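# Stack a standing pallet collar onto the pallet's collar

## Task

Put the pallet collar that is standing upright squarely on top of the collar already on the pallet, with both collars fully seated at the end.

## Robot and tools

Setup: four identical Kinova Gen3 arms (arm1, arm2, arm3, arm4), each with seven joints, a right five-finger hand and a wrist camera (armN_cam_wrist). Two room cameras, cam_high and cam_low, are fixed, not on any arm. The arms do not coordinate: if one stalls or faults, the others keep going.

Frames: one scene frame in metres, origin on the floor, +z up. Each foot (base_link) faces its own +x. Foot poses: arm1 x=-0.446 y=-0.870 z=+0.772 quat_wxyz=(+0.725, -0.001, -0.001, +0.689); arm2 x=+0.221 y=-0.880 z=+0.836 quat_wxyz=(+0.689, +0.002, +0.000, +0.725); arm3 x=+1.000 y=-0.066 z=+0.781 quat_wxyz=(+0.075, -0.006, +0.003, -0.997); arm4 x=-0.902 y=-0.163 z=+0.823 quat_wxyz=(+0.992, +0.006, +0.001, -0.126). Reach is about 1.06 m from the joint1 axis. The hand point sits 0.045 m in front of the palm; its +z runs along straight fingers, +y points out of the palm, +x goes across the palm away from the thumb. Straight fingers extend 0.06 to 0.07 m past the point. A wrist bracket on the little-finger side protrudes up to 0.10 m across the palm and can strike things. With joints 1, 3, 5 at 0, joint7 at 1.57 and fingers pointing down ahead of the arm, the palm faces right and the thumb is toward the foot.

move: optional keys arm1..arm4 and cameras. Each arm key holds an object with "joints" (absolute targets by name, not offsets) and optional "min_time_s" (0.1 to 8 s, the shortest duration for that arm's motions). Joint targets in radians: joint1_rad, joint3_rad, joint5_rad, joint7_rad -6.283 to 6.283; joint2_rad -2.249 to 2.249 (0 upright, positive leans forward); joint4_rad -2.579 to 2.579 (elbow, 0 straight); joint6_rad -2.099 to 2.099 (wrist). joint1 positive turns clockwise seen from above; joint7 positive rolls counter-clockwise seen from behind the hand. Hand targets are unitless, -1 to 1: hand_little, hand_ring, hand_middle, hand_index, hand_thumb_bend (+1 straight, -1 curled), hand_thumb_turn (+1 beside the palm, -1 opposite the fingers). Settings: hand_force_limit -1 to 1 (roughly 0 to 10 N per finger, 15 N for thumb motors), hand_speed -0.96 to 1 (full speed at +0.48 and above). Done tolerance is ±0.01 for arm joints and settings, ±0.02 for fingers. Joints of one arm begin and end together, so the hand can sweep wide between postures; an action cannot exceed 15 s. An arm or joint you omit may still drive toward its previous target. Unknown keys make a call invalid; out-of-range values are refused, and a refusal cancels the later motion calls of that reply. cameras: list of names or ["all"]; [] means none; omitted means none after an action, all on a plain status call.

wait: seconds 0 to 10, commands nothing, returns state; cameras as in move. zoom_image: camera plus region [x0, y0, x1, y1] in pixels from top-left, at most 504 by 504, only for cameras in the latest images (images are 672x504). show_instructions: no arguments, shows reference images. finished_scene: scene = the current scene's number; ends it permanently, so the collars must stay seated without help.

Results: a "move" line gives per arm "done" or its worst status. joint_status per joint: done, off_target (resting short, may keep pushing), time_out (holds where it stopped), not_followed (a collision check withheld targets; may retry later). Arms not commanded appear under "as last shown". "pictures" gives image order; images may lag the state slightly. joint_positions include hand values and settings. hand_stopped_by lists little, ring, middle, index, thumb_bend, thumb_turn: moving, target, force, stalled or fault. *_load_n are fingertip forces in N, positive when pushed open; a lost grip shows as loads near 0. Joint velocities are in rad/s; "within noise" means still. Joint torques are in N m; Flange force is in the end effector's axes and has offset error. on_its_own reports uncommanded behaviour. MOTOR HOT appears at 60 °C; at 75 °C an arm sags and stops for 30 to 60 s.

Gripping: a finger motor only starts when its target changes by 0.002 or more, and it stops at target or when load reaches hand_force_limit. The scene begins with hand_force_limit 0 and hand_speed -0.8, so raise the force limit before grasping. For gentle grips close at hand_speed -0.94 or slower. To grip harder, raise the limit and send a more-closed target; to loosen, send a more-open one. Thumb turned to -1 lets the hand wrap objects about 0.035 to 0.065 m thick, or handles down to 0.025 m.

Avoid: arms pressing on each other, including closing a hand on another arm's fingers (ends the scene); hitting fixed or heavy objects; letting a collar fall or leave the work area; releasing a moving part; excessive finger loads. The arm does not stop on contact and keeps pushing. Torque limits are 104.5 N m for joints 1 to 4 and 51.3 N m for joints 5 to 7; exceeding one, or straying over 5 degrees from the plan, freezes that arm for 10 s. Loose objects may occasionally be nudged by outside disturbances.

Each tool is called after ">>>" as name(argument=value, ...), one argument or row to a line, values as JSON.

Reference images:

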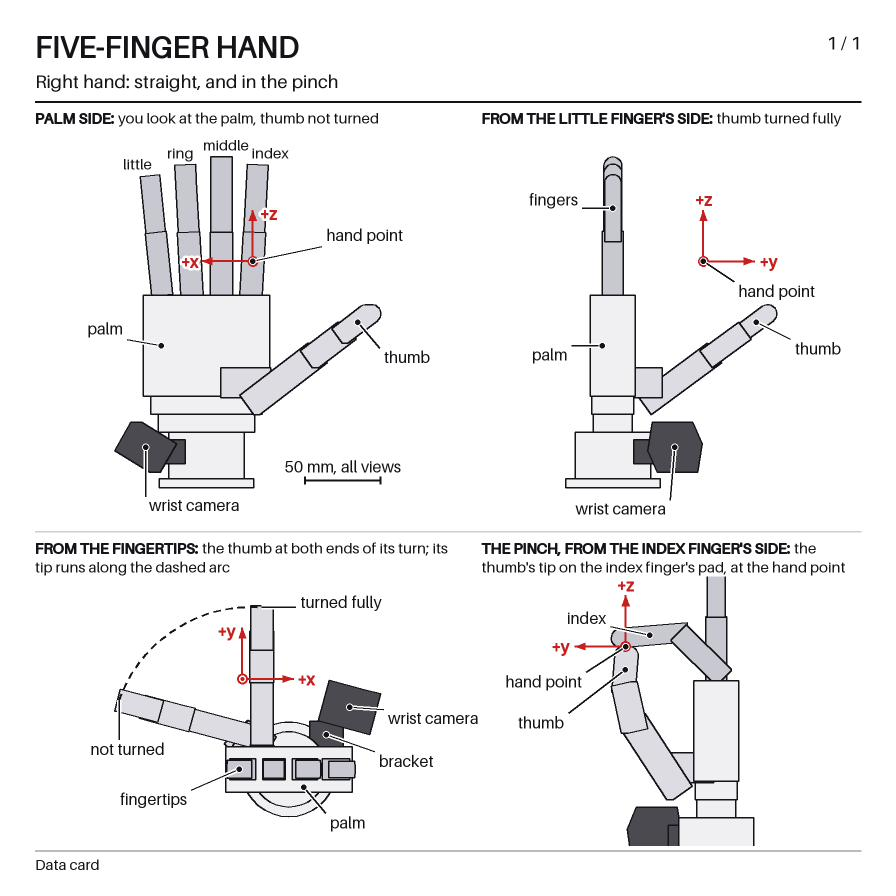

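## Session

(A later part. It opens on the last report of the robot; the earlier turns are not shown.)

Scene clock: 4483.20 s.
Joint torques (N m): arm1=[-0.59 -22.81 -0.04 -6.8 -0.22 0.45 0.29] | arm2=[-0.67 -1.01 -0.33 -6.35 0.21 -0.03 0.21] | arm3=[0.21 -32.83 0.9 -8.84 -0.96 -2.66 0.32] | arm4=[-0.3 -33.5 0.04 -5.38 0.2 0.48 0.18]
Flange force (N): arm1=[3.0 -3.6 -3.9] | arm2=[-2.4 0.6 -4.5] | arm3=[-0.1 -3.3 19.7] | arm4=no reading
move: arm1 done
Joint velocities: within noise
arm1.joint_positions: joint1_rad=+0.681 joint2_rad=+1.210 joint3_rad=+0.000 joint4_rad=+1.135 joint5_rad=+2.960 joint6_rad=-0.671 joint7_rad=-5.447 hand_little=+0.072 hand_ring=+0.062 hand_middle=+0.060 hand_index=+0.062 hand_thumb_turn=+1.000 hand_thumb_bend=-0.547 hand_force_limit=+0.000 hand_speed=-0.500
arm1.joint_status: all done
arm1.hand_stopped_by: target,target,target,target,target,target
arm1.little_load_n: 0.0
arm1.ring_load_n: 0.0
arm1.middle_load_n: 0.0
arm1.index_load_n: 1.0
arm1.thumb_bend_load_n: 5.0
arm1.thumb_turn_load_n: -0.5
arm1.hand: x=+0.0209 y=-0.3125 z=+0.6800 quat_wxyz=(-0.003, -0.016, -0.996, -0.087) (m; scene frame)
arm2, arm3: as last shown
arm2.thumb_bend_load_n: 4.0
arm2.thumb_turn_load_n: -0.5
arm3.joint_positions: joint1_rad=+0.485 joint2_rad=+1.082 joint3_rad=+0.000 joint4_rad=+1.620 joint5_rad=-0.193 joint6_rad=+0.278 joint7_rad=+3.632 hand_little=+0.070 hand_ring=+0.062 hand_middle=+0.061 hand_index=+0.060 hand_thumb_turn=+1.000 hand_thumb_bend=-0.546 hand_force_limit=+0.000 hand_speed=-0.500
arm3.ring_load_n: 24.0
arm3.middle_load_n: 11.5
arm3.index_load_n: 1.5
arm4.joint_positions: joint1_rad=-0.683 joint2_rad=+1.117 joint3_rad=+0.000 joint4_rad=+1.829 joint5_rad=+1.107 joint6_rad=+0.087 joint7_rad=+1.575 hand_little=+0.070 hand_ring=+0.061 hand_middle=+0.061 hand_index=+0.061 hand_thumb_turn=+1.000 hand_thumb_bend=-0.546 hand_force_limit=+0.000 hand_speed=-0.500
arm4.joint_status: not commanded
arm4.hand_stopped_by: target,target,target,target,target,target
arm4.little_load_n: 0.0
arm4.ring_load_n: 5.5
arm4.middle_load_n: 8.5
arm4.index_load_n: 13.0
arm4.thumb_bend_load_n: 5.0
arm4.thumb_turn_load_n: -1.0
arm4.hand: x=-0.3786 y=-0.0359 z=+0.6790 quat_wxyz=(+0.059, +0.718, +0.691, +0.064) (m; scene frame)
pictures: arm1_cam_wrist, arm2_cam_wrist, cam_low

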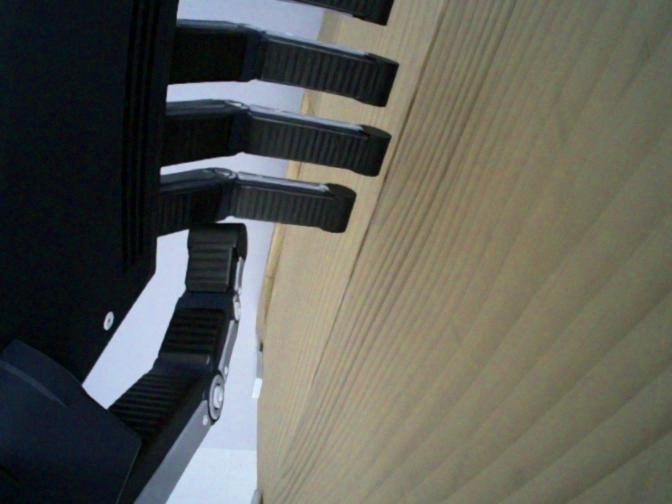

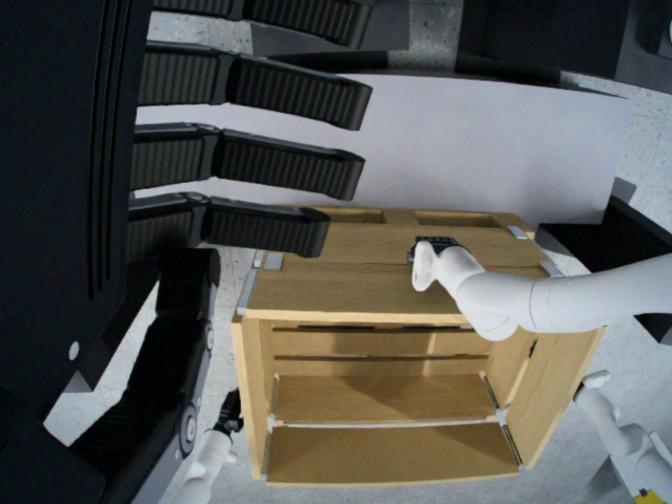

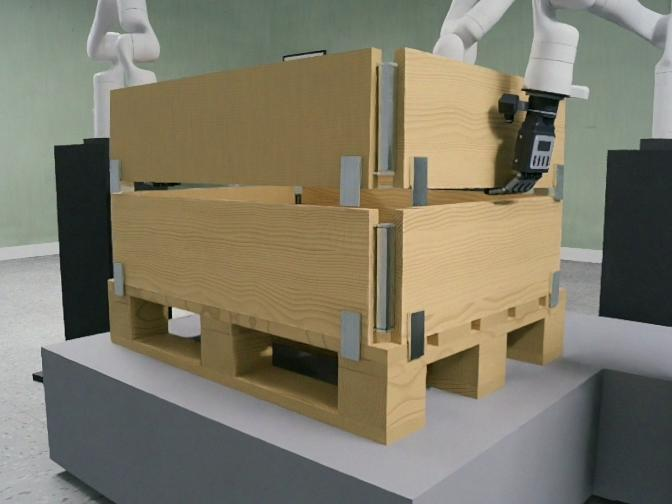

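>>> move(
  arm1={"joints":{"joint1_rad":0.724854,"joint2_rad":1.159344,"joint4_rad":1.276647,"joint5_rad":2.927538,"joint6_rad":-0.58728,"joint7_rad":-5.36698},"min_time_s":3},
  cameras=["cam_low", "arm2_cam_wrist"],
)

>>> zoom_image(
  camera="cam_low",
  region=[320, 140, 460, 240],
)

>>> zoom_image(
  camera="arm2_cam_wrist",
  region=[200, 200, 620, 360],
)

Scene clock: 4504.50 s.
Joint torques (N m): arm1=[-0.55 -21.89 -0.01 -6.23 -0.21 0.45 0.31] | arm2=[-0.64 -1.11 -0.25 -6.44 0.18 -0.05 0.2] | arm3=[0.26 -32.89 0.94 -8.9 -0.93 -2.68 0.26] | arm4=[-0.27 -33.48 0.02 -5.36 0.21 0.49 0.13]
Flange force (N): arm1=[2.6 -2.9 -3.9] | arm2=[-2.5 0.8 -4.4] | arm3=[0.0 -3.4 19.8] | arm4=no reading
move: arm1 done
Joint velocities: within noise
arm1.joint_positions: joint1_rad=+0.725 joint2_rad=+1.159 joint3_rad=+0.000 joint4_rad=+1.277 joint5_rad=+2.928 joint6_rad=-0.587 joint7_rad=-5.367 hand_little=+0.072 hand_ring=+0.062 hand_middle=+0.060 hand_index=+0.062 hand_thumb_turn=+1.000 hand_thumb_bend=-0.547 hand_force_limit=+0.000 hand_speed=-0.500
arm1.joint_status: all done
arm1.hand_stopped_by: target,target,target,target,target,target
arm1.little_load_n: 0.0
arm1.ring_load_n: 0.5
arm1.middle_load_n: 0.0
arm1.index_load_n: 0.5
arm1.thumb_bend_load_n: 4.5
arm1.thumb_turn_load_n: -0.5
arm1.hand: x=+0.0197 y=-0.3524 z=+0.6800 quat_wxyz=(-0.003, -0.016, -0.996, -0.087) (m; scene frame)
arm2.joint_positions: joint1_rad=+0.300 joint2_rad=-0.370 joint3_rad=+0.000 joint4_rad=+1.490 joint5_rad=+0.000 joint6_rad=+2.000 joint7_rad=-1.600 hand_little=+0.072 hand_ring=+0.062 hand_middle=+0.060 hand_index=+0.062 hand_thumb_turn=+1.000 hand_thumb_bend=-0.547 hand_force_limit=+0.000 hand_speed=-0.500
arm2.joint_status: not commanded
arm2.hand_stopped_by: target,target,target,target,target,target
arm2.little_load_n: 0.0
arm2.ring_load_n: 0.0
arm2.middle_load_n: 0.0
arm2.index_load_n: 1.0
arm2.thumb_bend_load_n: 3.5
arm2.thumb_turn_load_n: -0.5
arm2.hand: x=+0.2309 y=-0.7084 z=+1.3293 quat_wxyz=(-0.008, +0.602, -0.798, -0.009) (m; scene frame)
arm3: as last shown
arm3.little_load_n: 0.5
arm3.middle_load_n: 11.0
arm4.joint_positions: joint1_rad=-0.683 joint2_rad=+1.117 joint3_rad=+0.000 joint4_rad=+1.829 joint5_rad=+1.107 joint6_rad=+0.087 joint7_rad=+1.575 hand_little=+0.070 hand_ring=+0.061 hand_middle=+0.061 hand_index=+0.061 hand_thumb_turn=+1.000 hand_thumb_bend=-0.546 hand_force_limit=+0.000 hand_speed=-0.500
arm4.joint_status: not commanded
arm4.hand_stopped_by: target,target,target,target,target,target
arm4.little_load_n: 0.0
arm4.ring_load_n: 5.0
arm4.middle_load_n: 8.5
arm4.index_load_n: 13.0
arm4.thumb_bend_load_n: 4.5
arm4.thumb_turn_load_n: -1.0
arm4.hand: x=-0.3786 y=-0.0359 z=+0.6790 quat_wxyz=(+0.059, +0.718, +0.691, +0.064) (m; scene frame)
pictures: arm2_cam_wrist, cam_low

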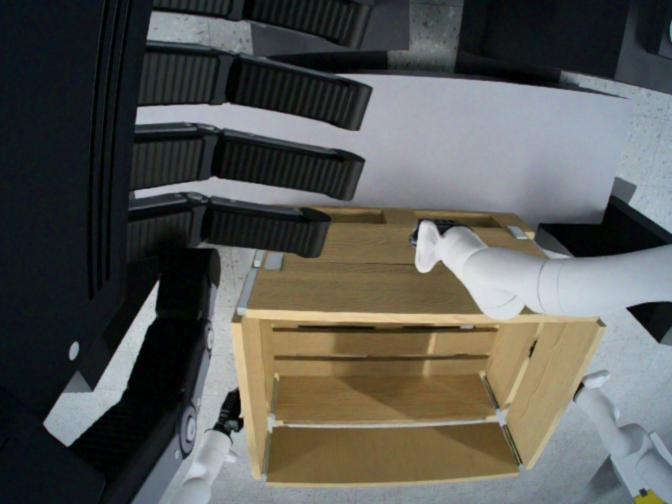

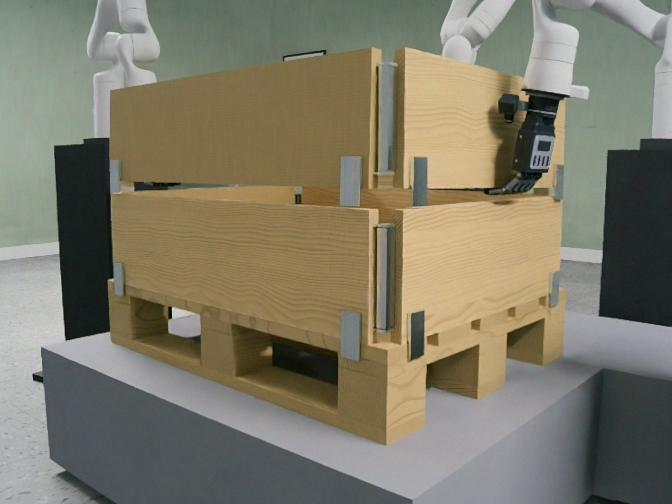

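Scaled by 3.600 from the camera's 672x504 image, which has a finer 960x720 frame.

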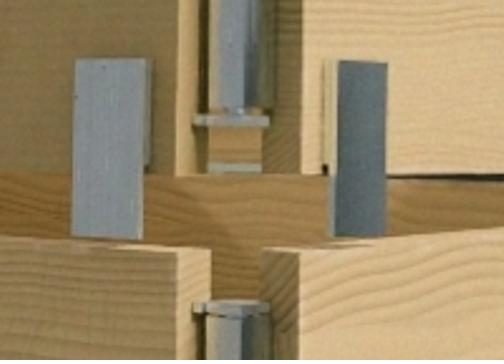

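Scaled by 1.200 from the camera's 672x504 image, which has a finer 960x720 frame.

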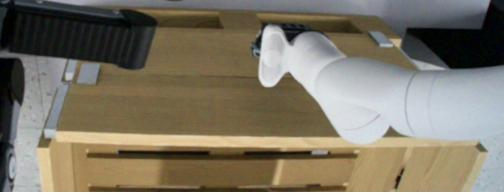

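>>> move(
  arm3={"joints":{"joint2_rad":1.08615,"joint4_rad":1.6188,"joint5_rad":-0.19544,"joint6_rad":0.2752,"joint7_rad":3.6342},"min_time_s":1.5},
  arm4={"joints":{"joint2_rad":1.12174,"joint4_rad":1.82734,"joint5_rad":1.13687,"joint6_rad":0.08623,"joint7_rad":1.54533},"min_time_s":1.5},
  cameras=["cam_low", "cam_high"],
)

>>> zoom_image(
  camera="cam_low",
  region=[320, 140, 460, 240],
)

>>> zoom_image(
  camera="cam_low",
  region=[90, 140, 190, 220],
)

>>> zoom_image(
  camera="cam_low",
  region=[450, 130, 580, 220],
)

Scene clock: 4550.60 s.
Joint torques (N m): arm1=[-0.57 -21.91 -0.01 -6.21 -0.23 0.46 0.31] | arm2=[-0.67 -1.07 -0.28 -6.4 0.16 -0.03 0.19] | arm3=[0.28 -32.54 0.9 -8.67 -0.92 -2.59 0.34] | arm4=[-0.37 -33.36 -0.15 -5.19 0.13 0.49 0.16]
Flange force (N): arm1=[2.5 -2.8 -3.8] | arm2=[-2.5 0.6 -4.4] | arm3=[0.1 -3.2 19.3] | arm4=no reading
move: arm3 done; arm4 done
Joint velocities: within noise
arm1, arm2: as last shown
arm1.ring_load_n: 0.0
arm1.index_load_n: 1.0
arm1.thumb_bend_load_n: 5.0
arm1.thumb_turn_load_n: -1.0
arm2.thumb_bend_load_n: 4.0
arm3.joint_positions: joint1_rad=+0.485 joint2_rad=+1.086 joint3_rad=+0.000 joint4_rad=+1.619 joint5_rad=-0.195 joint6_rad=+0.275 joint7_rad=+3.634 hand_little=+0.070 hand_ring=+0.062 hand_middle=+0.061 hand_index=+0.060 hand_thumb_turn=+1.000 hand_thumb_bend=-0.546 hand_force_limit=+0.000 hand_speed=-0.500
arm3.joint_status: all done
arm3.hand_stopped_by: target,target,target,target,target,target
arm3.little_load_n: 0.0
arm3.ring_load_n: 22.5
arm3.middle_load_n: 11.5
arm3.index_load_n: 1.5
arm3.thumb_bend_load_n: 5.5
arm3.thumb_turn_load_n: -1.0
arm3.hand: x=+0.4152 y=+0.1571 z=+0.6780 quat_wxyz=(+0.063, +0.695, -0.713, -0.068) (m; scene frame)
arm4.joint_positions: joint1_rad=-0.683 joint2_rad=+1.122 joint3_rad=+0.000 joint4_rad=+1.827 joint5_rad=+1.137 joint6_rad=+0.086 joint7_rad=+1.545 hand_little=+0.070 hand_ring=+0.061 hand_middle=+0.061 hand_index=+0.061 hand_thumb_turn=+1.000 hand_thumb_bend=-0.546 hand_force_limit=+0.000 hand_speed=-0.500
arm4.joint_status: all done
arm4.hand_stopped_by: target,target,target,target,target,target
arm4.little_load_n: 0.5
arm4.ring_load_n: 6.0
arm4.middle_load_n: 8.0
arm4.index_load_n: 11.5
arm4.thumb_bend_load_n: 5.0
arm4.thumb_turn_load_n: -0.5
arm4.hand: x=-0.3786 y=-0.0359 z=+0.6770 quat_wxyz=(+0.059, +0.718, +0.691, +0.064) (m; scene frame)
pictures: cam_high, cam_low

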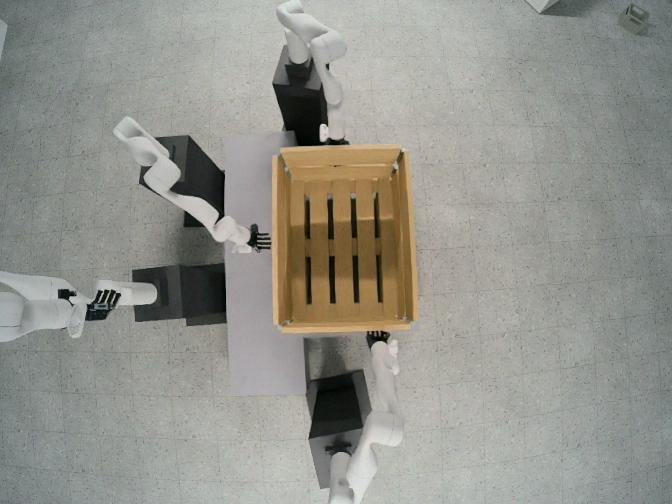

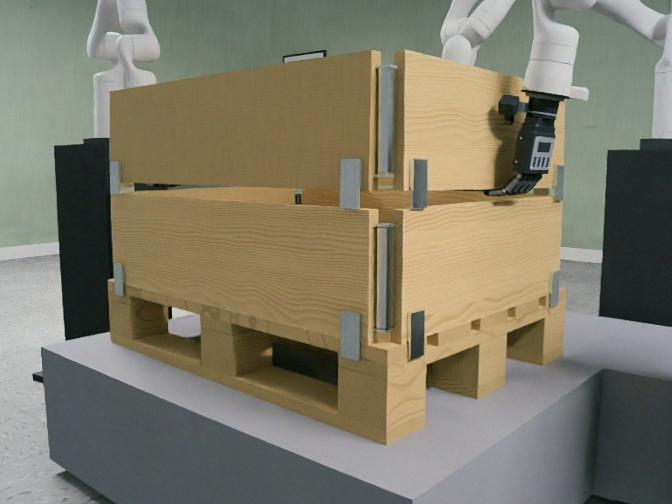

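Scaled by 3.600 from the camera's 672x504 image, which has a finer 960x720 frame.

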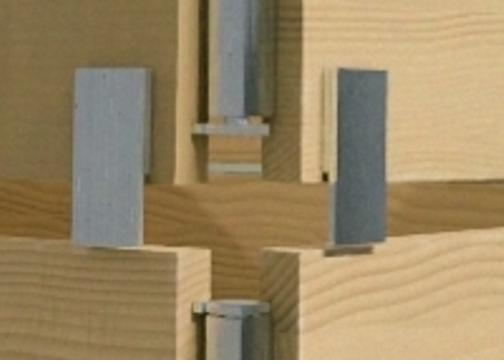

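Scaled by 5.040 from the camera's 672x504 image, which has a finer 960x720 frame.

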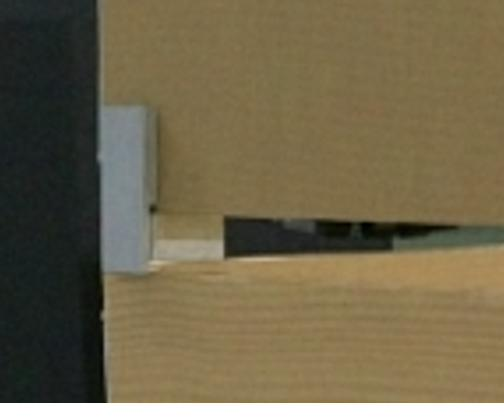

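Scaled by 3.877 from the camera's 672x504 image, which has a finer 960x720 frame.

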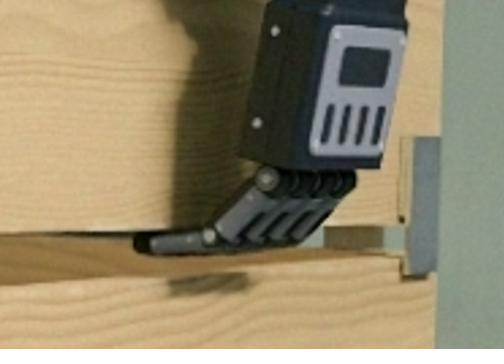

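>>> move(
  arm3={"joints":{"joint1_rad":0.497205,"joint2_rad":1.06832,"joint4_rad":1.68942,"joint5_rad":-0.24834,"joint6_rad":0.22474,"joint7_rad":3.7003},"min_time_s":3},
  arm4={"joints":{"joint1_rad":-0.70395,"joint2_rad":1.11426,"joint4_rad":1.88952,"joint5_rad":1.77218,"joint6_rad":0.08317,"joint7_rad":0.88695},"min_time_s":3},
  cameras=["cam_low", "cam_high"],
)

>>> zoom_image(
  camera="cam_low",
  region=[320, 140, 460, 240],
)

>>> zoom_image(
  camera="cam_low",
  region=[450, 130, 580, 220],
)

Scene clock: 4623.53 s.
Joint torques (N m): arm1=[-0.56 -21.94 -0.02 -6.22 -0.21 0.47 0.32] | arm2=[-0.65 -1.13 -0.23 -6.41 0.17 -0.01 0.22] | arm3=[0.53 -20.01 1.84 -3.53 -0.53 -0.68 0.34] | arm4=[2.76 -28.56 3.43 -10.81 0.4 4.35 0.29]
Flange force (N): arm1=[2.5 -2.7 -3.8] | arm2=[-2.6 0.9 -4.4] | arm3=[0.4 0.2 0.2] | arm4=no reading
move: arm3 done; arm4 done
Joint velocities: within noise
arm1, arm2: as last shown
arm1.thumb_turn_load_n: -0.5
arm3.joint_positions: joint1_rad=+0.497 joint2_rad=+1.068 joint3_rad=+0.000 joint4_rad=+1.689 joint5_rad=-0.248 joint6_rad=+0.225 joint7_rad=+3.700 hand_little=+0.070 hand_ring=+0.060 hand_middle=+0.060 hand_index=+0.060 hand_thumb_turn=+1.000 hand_thumb_bend=-0.546 hand_force_limit=+0.000 hand_speed=-0.500
arm3.joint_status: all done
arm3.hand_stopped_by: target,target,target,target,target,target
arm3.little_load_n: 0.0
arm3.ring_load_n: 0.0
arm3.middle_load_n: 0.0
arm3.index_load_n: 1.5
arm3.thumb_bend_load_n: 6.0
arm3.thumb_turn_load_n: -1.0
arm3.hand: x=+0.4352 y=+0.1564 z=+0.6778 quat_wxyz=(+0.063, +0.695, -0.713, -0.068) (m; scene frame)
arm4.joint_positions: joint1_rad=-0.704 joint2_rad=+1.114 joint3_rad=+0.000 joint4_rad=+1.890 joint5_rad=+1.772 joint6_rad=+0.083 joint7_rad=+0.887 hand_little=+0.070 hand_ring=+0.060 hand_middle=+0.096 hand_index=+0.060 hand_thumb_turn=+1.000 hand_thumb_bend=-0.546 hand_force_limit=+0.000 hand_speed=-0.500
arm4.joint_status: all done
arm4.hand_stopped_by: target,target,target,target,target,target
arm4.little_load_n: 0.0
arm4.ring_load_n: 0.0
arm4.middle_load_n: 16.5
arm4.index_load_n: 1.5
arm4.thumb_bend_load_n: 5.0
arm4.thumb_turn_load_n: -1.0
arm4.hand: x=-0.3986 y=-0.0350 z=+0.6770 quat_wxyz=(+0.059, +0.718, +0.691, +0.064) (m; scene frame)
pictures: cam_high, cam_low

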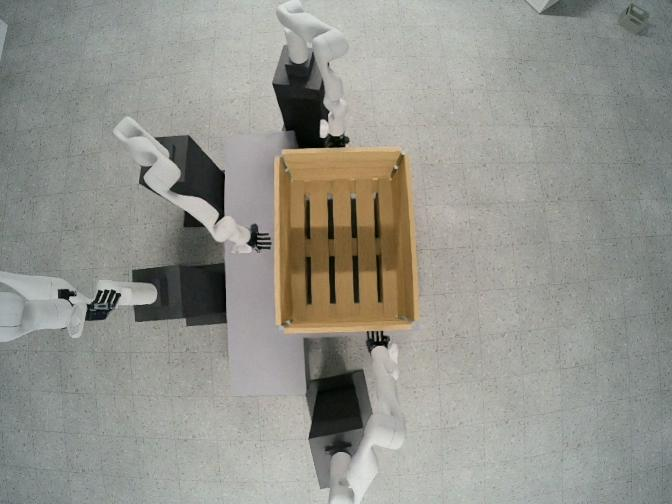

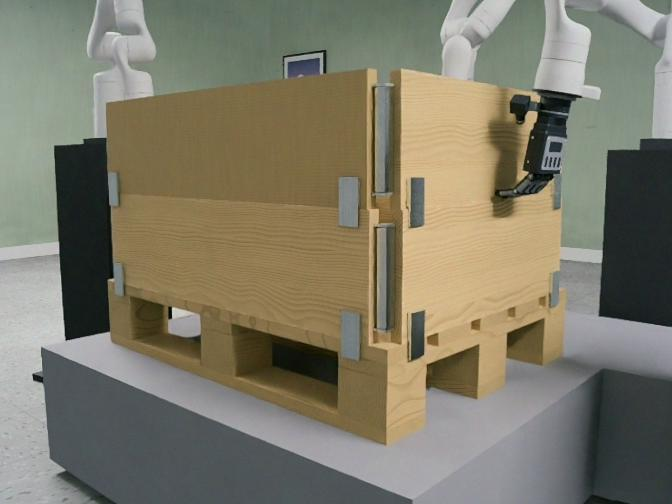

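Scaled by 3.600 from the camera's 672x504 image, which has a finer 960x720 frame.

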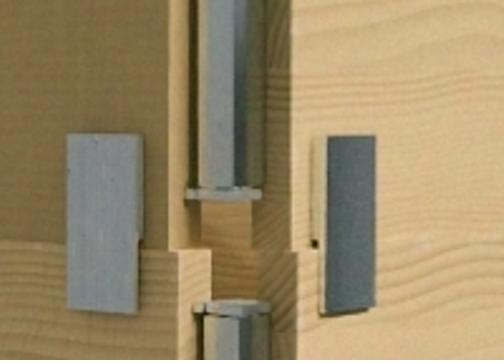

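Scaled by 3.877 from the camera's 672x504 image, which has a finer 960x720 frame.

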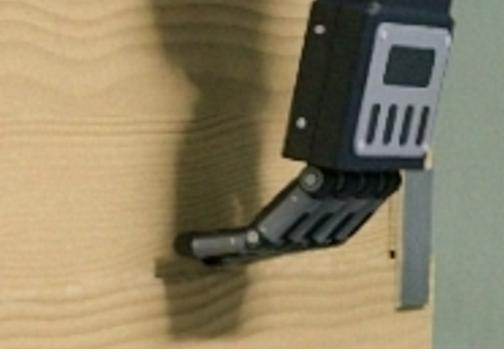

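>>> move(
  arm3={"joints":{"joint1_rad":0.510358,"joint2_rad":1.05261,"joint4_rad":1.75756,"joint5_rad":-0.33169,"joint6_rad":0.17574,"joint7_rad":3.79789},"min_time_s":2},
  arm4={"joints":{"joint1_rad":-0.727,"joint2_rad":1.1092,"joint4_rad":1.94976,"joint5_rad":2.25762,"joint6_rad":0.11005,"joint7_rad":0.37637},"min_time_s":2},
  cameras=["cam_low"],
)

>>> zoom_image(
  camera="cam_low",
  region=[320, 140, 460, 240],
)

>>> move(
  arm3={"joints":{"joint1_rad":0.524637,"joint2_rad":1.03904,"joint4_rad":1.82346,"joint5_rad":-0.47809,"joint6_rad":0.12917,"joint7_rad":3.95974},"min_time_s":1.5},
  arm4={"joints":{"joint1_rad":-0.752142,"joint2_rad":1.10665,"joint4_rad":2.00814,"joint5_rad":2.51601,"joint6_rad":0.1521,"joint7_rad":0.0905},"min_time_s":1.5},
  cameras=["cam_low", "cam_high", "arm1_cam_wrist", "arm2_cam_wrist", "arm3_cam_wrist", "arm4_cam_wrist"],
)

>>> zoom_image(
  camera="cam_low",
  region=[320, 150, 460, 250],
)

>>> zoom_image(
  camera="cam_low",
  region=[90, 140, 190, 320],
)

>>> zoom_image(
  camera="cam_low",
  region=[490, 130, 590, 320],
)

>>> zoom_image(
  camera="cam_high",
  region=[260, 130, 430, 340],
)

Scene clock: 4644.97 s.
Joint torques (N m): arm1=[-0.57 -21.89 -0.03 -6.24 -0.22 0.45 0.33] | arm2=[-0.68 -1.1 -0.32 -6.44 0.21 -0.02 0.18] | arm3=[0.62 -19.47 1.78 -3.19 -0.5 -0.65 0.3] | arm4=[-0.06 -19.4 -1.24 -1.28 -0.12 0.66 0.15]
Flange force (N): arm1=[2.6 -2.9 -3.9] | arm2=[-2.5 0.5 -4.3] | arm3=[0.8 -0.1 0.3] | arm4=[4.4 6.6 0.7]
move: arm3 done; arm4 done
Joint velocities: within noise
arm1, arm2: as last shown
arm3.joint_positions: joint1_rad=+0.510 joint2_rad=+1.053 joint3_rad=+0.000 joint4_rad=+1.758 joint5_rad=-0.332 joint6_rad=+0.176 joint7_rad=+3.798 hand_little=+0.070 hand_ring=+0.060 hand_middle=+0.060 hand_index=+0.060 hand_thumb_turn=+1.000 hand_thumb_bend=-0.546 hand_force_limit=+0.000 hand_speed=-0.500
arm3.joint_status: all done
arm3.hand_stopped_by: target,target,target,target,target,target
arm3.little_load_n: 0.0
arm3.ring_load_n: 0.0
arm3.middle_load_n: 0.5
arm3.index_load_n: 1.5
arm3.thumb_bend_load_n: 5.5
arm3.thumb_turn_load_n: -1.0
arm3.hand: x=+0.4552 y=+0.1558 z=+0.6775 quat_wxyz=(+0.063, +0.695, -0.713, -0.068) (m; scene frame)
arm4.joint_positions: joint1_rad=-0.727 joint2_rad=+1.109 joint3_rad=+0.000 joint4_rad=+1.950 joint5_rad=+2.258 joint6_rad=+0.110 joint7_rad=+0.376 hand_little=+0.070 hand_ring=+0.060 hand_middle=+0.094 hand_index=+0.060 hand_thumb_turn=+1.000 hand_thumb_bend=-0.546 hand_force_limit=+0.000 hand_speed=-0.500
arm4.joint_status: all done
arm4.hand_stopped_by: target,target,target,target,target,target
arm4.little_load_n: 0.0
arm4.ring_load_n: 0.0
arm4.middle_load_n: 0.0
arm4.index_load_n: 1.5
arm4.thumb_bend_load_n: 5.0
arm4.thumb_turn_load_n: -0.5
arm4.hand: x=-0.4188 y=-0.0343 z=+0.6770 quat_wxyz=(+0.059, +0.718, +0.691, +0.064) (m; scene frame)
pictures: cam_low

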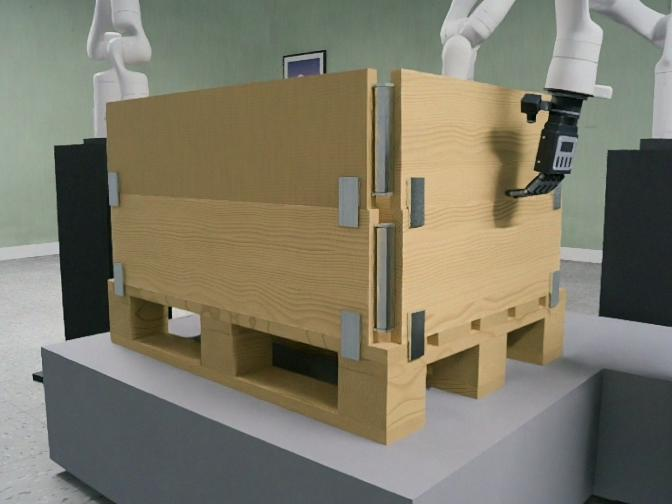

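Scaled by 3.600 from the camera's 672x504 image, which has a finer 960x720 frame.

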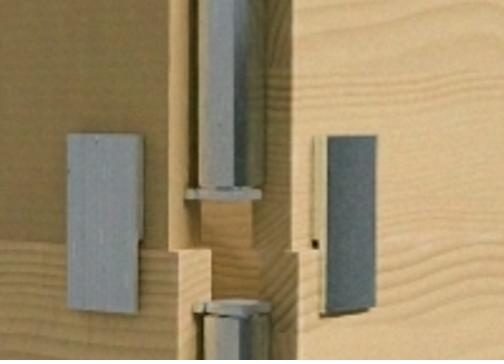

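Scene clock: 4646.77 s.
Joint torques (N m): arm1=[-0.56 -21.95 -0.04 -6.25 -0.19 0.45 0.32] | arm2=[-0.63 -1.08 -0.28 -6.4 0.19 0.03 0.2] | arm3=[0.53 -18.89 1.83 -2.85 -0.52 -0.62 0.31] | arm4=[-0.03 -18.92 -1.26 -0.87 -0.14 0.67 0.13]
Flange force (N): arm1=[2.6 -2.8 -3.8] | arm2=[-2.5 0.6 -4.2] | arm3=[1.0 -1.1 0.4] | arm4=[2.9 3.5 1.7]
move: arm3 done; arm4 done
Joint velocities: within noise
arm1, arm2: as last shown
arm3.joint_positions: joint1_rad=+0.525 joint2_rad=+1.039 joint3_rad=+0.000 joint4_rad=+1.823 joint5_rad=-0.478 joint6_rad=+0.129 joint7_rad=+3.960 hand_little=+0.070 hand_ring=+0.060 hand_middle=+0.060 hand_index=+0.060 hand_thumb_turn=+1.000 hand_thumb_bend=-0.546 hand_force_limit=+0.000 hand_speed=-0.500
arm3.joint_status: all done
arm3.hand_stopped_by: target,target,target,target,target,target
arm3.little_load_n: 0.0
arm3.ring_load_n: 0.0
arm3.middle_load_n: 0.5
arm3.index_load_n: 1.0
arm3.thumb_bend_load_n: 5.5
arm3.thumb_turn_load_n: -1.0
arm3.hand: x=+0.4752 y=+0.1551 z=+0.6773 quat_wxyz=(+0.063, +0.695, -0.713, -0.069) (m; scene frame)
arm4.joint_positions: joint1_rad=-0.752 joint2_rad=+1.107 joint3_rad=+0.000 joint4_rad=+2.008 joint5_rad=+2.516 joint6_rad=+0.152 joint7_rad=+0.091 hand_little=+0.070 hand_ring=+0.060 hand_middle=+0.094 hand_index=+0.060 hand_thumb_turn=+1.000 hand_thumb_bend=-0.546 hand_force_limit=+0.000 hand_speed=-0.500
arm4.joint_status: all done
arm4.hand_stopped_by: target,target,target,target,target,target
arm4.little_load_n: 0.0
arm4.ring_load_n: 0.0
arm4.middle_load_n: 0.0
arm4.index_load_n: 1.5
arm4.thumb_bend_load_n: 5.0
arm4.thumb_turn_load_n: -1.0
arm4.hand: x=-0.4389 y=-0.0337 z=+0.6770 quat_wxyz=(+0.059, +0.718, +0.691, +0.064) (m; scene frame)
pictures: arm1_cam_wrist, arm2_cam_wrist, arm3_cam_wrist, arm4_cam_wrist, cam_high, cam_low

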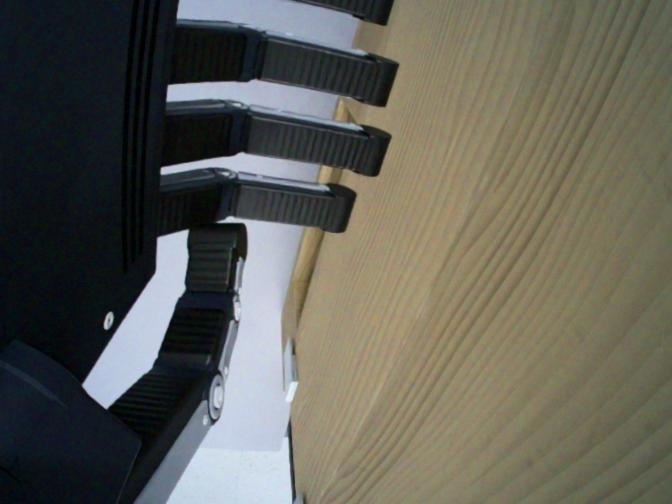

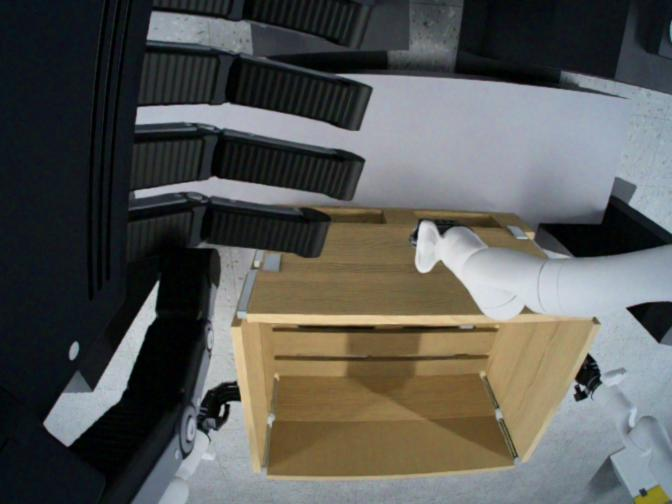

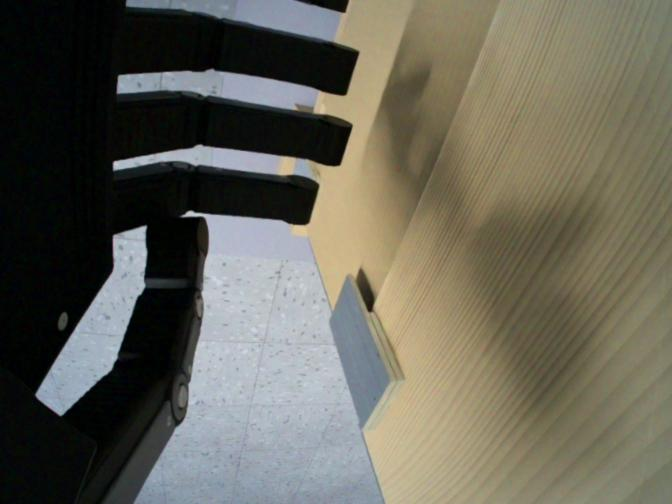

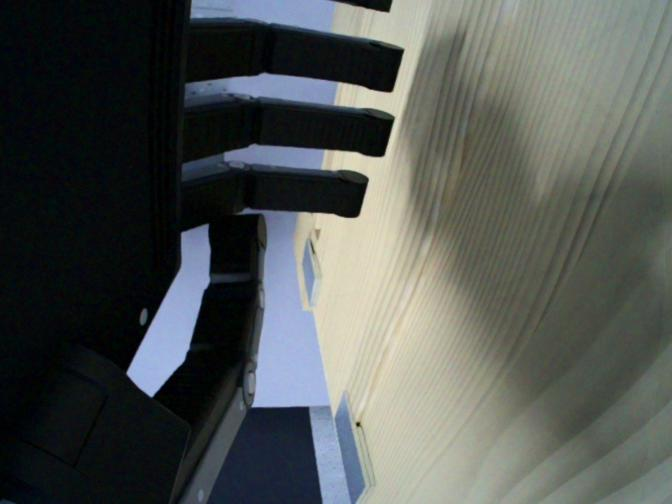

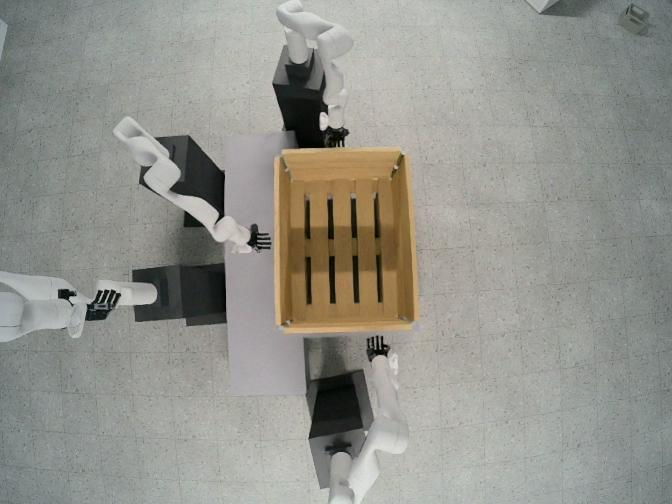

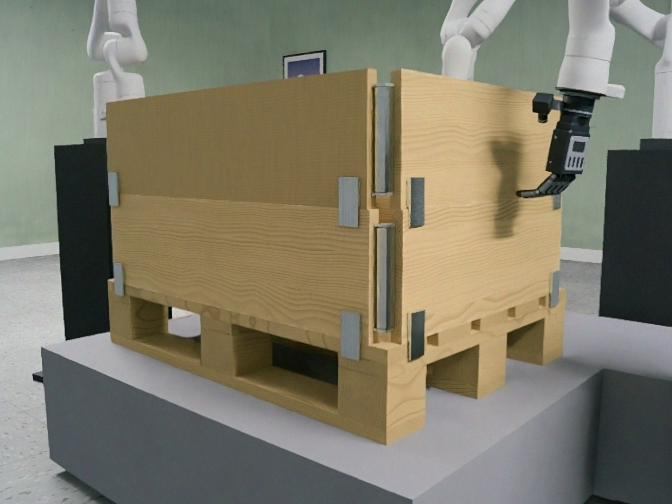

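Scaled by 3.600 from the camera's 672x504 image, which has a finer 960x720 frame.

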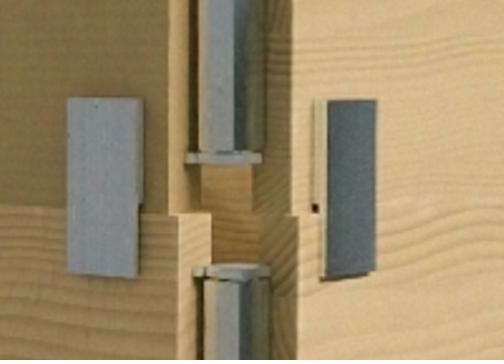

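Scaled by 2.800 from the camera's 672x504 image, which has a finer 960x720 frame.

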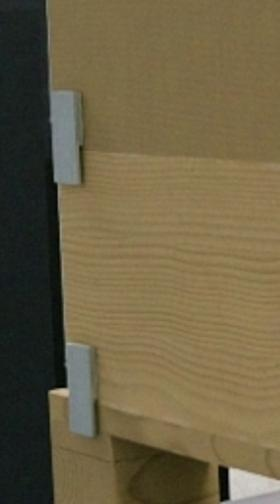

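Scaled by 2.653 from the camera's 672x504 image, which has a finer 960x720 frame.

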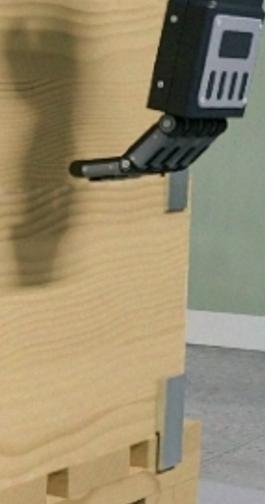

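Scaled by 2.400 from the camera's 672x504 image, which has a finer 960x720 frame.

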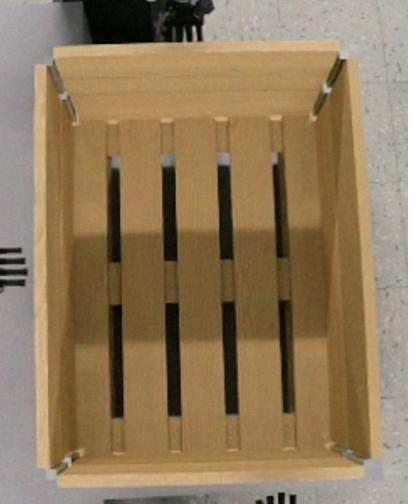

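>>> zoom_image(
  camera="cam_low",
  region=[400, 160, 580, 260],
)

>>> zoom_image(
  camera="cam_low",
  region=[95, 170, 275, 270],
)

>>> zoom_image(
  camera="arm2_cam_wrist",
  region=[220, 200, 640, 360],
)

>>> zoom_image(
  camera="cam_low",
  region=[320, 270, 580, 450],
)

Scaled by 2.800 from the camera's 672x504 image, which has a finer 960x720 frame.

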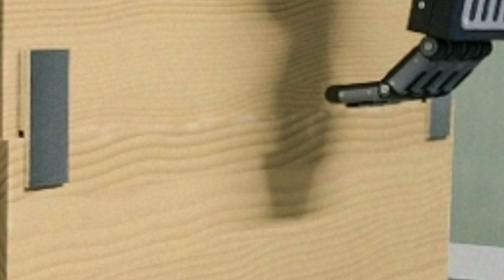

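Scaled by 2.800 from the camera's 672x504 image, which has a finer 960x720 frame.

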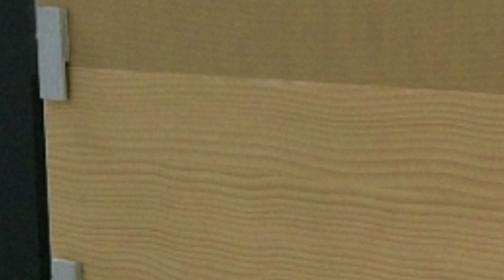

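Scaled by 1.200 from the camera's 672x504 image, which has a finer 960x720 frame.

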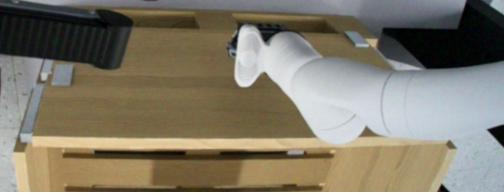

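Scaled by 1.938 from the camera's 672x504 image, which has a finer 960x720 frame.

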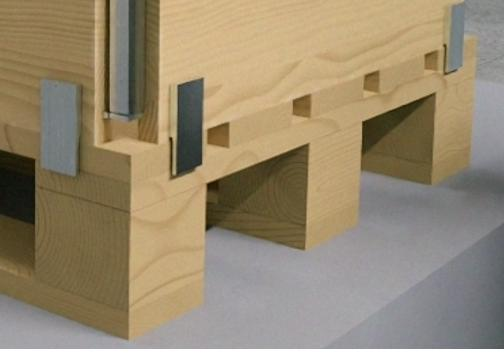

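>>> finished_scene(
  scene=2,
)

The scene is finished: the task was done.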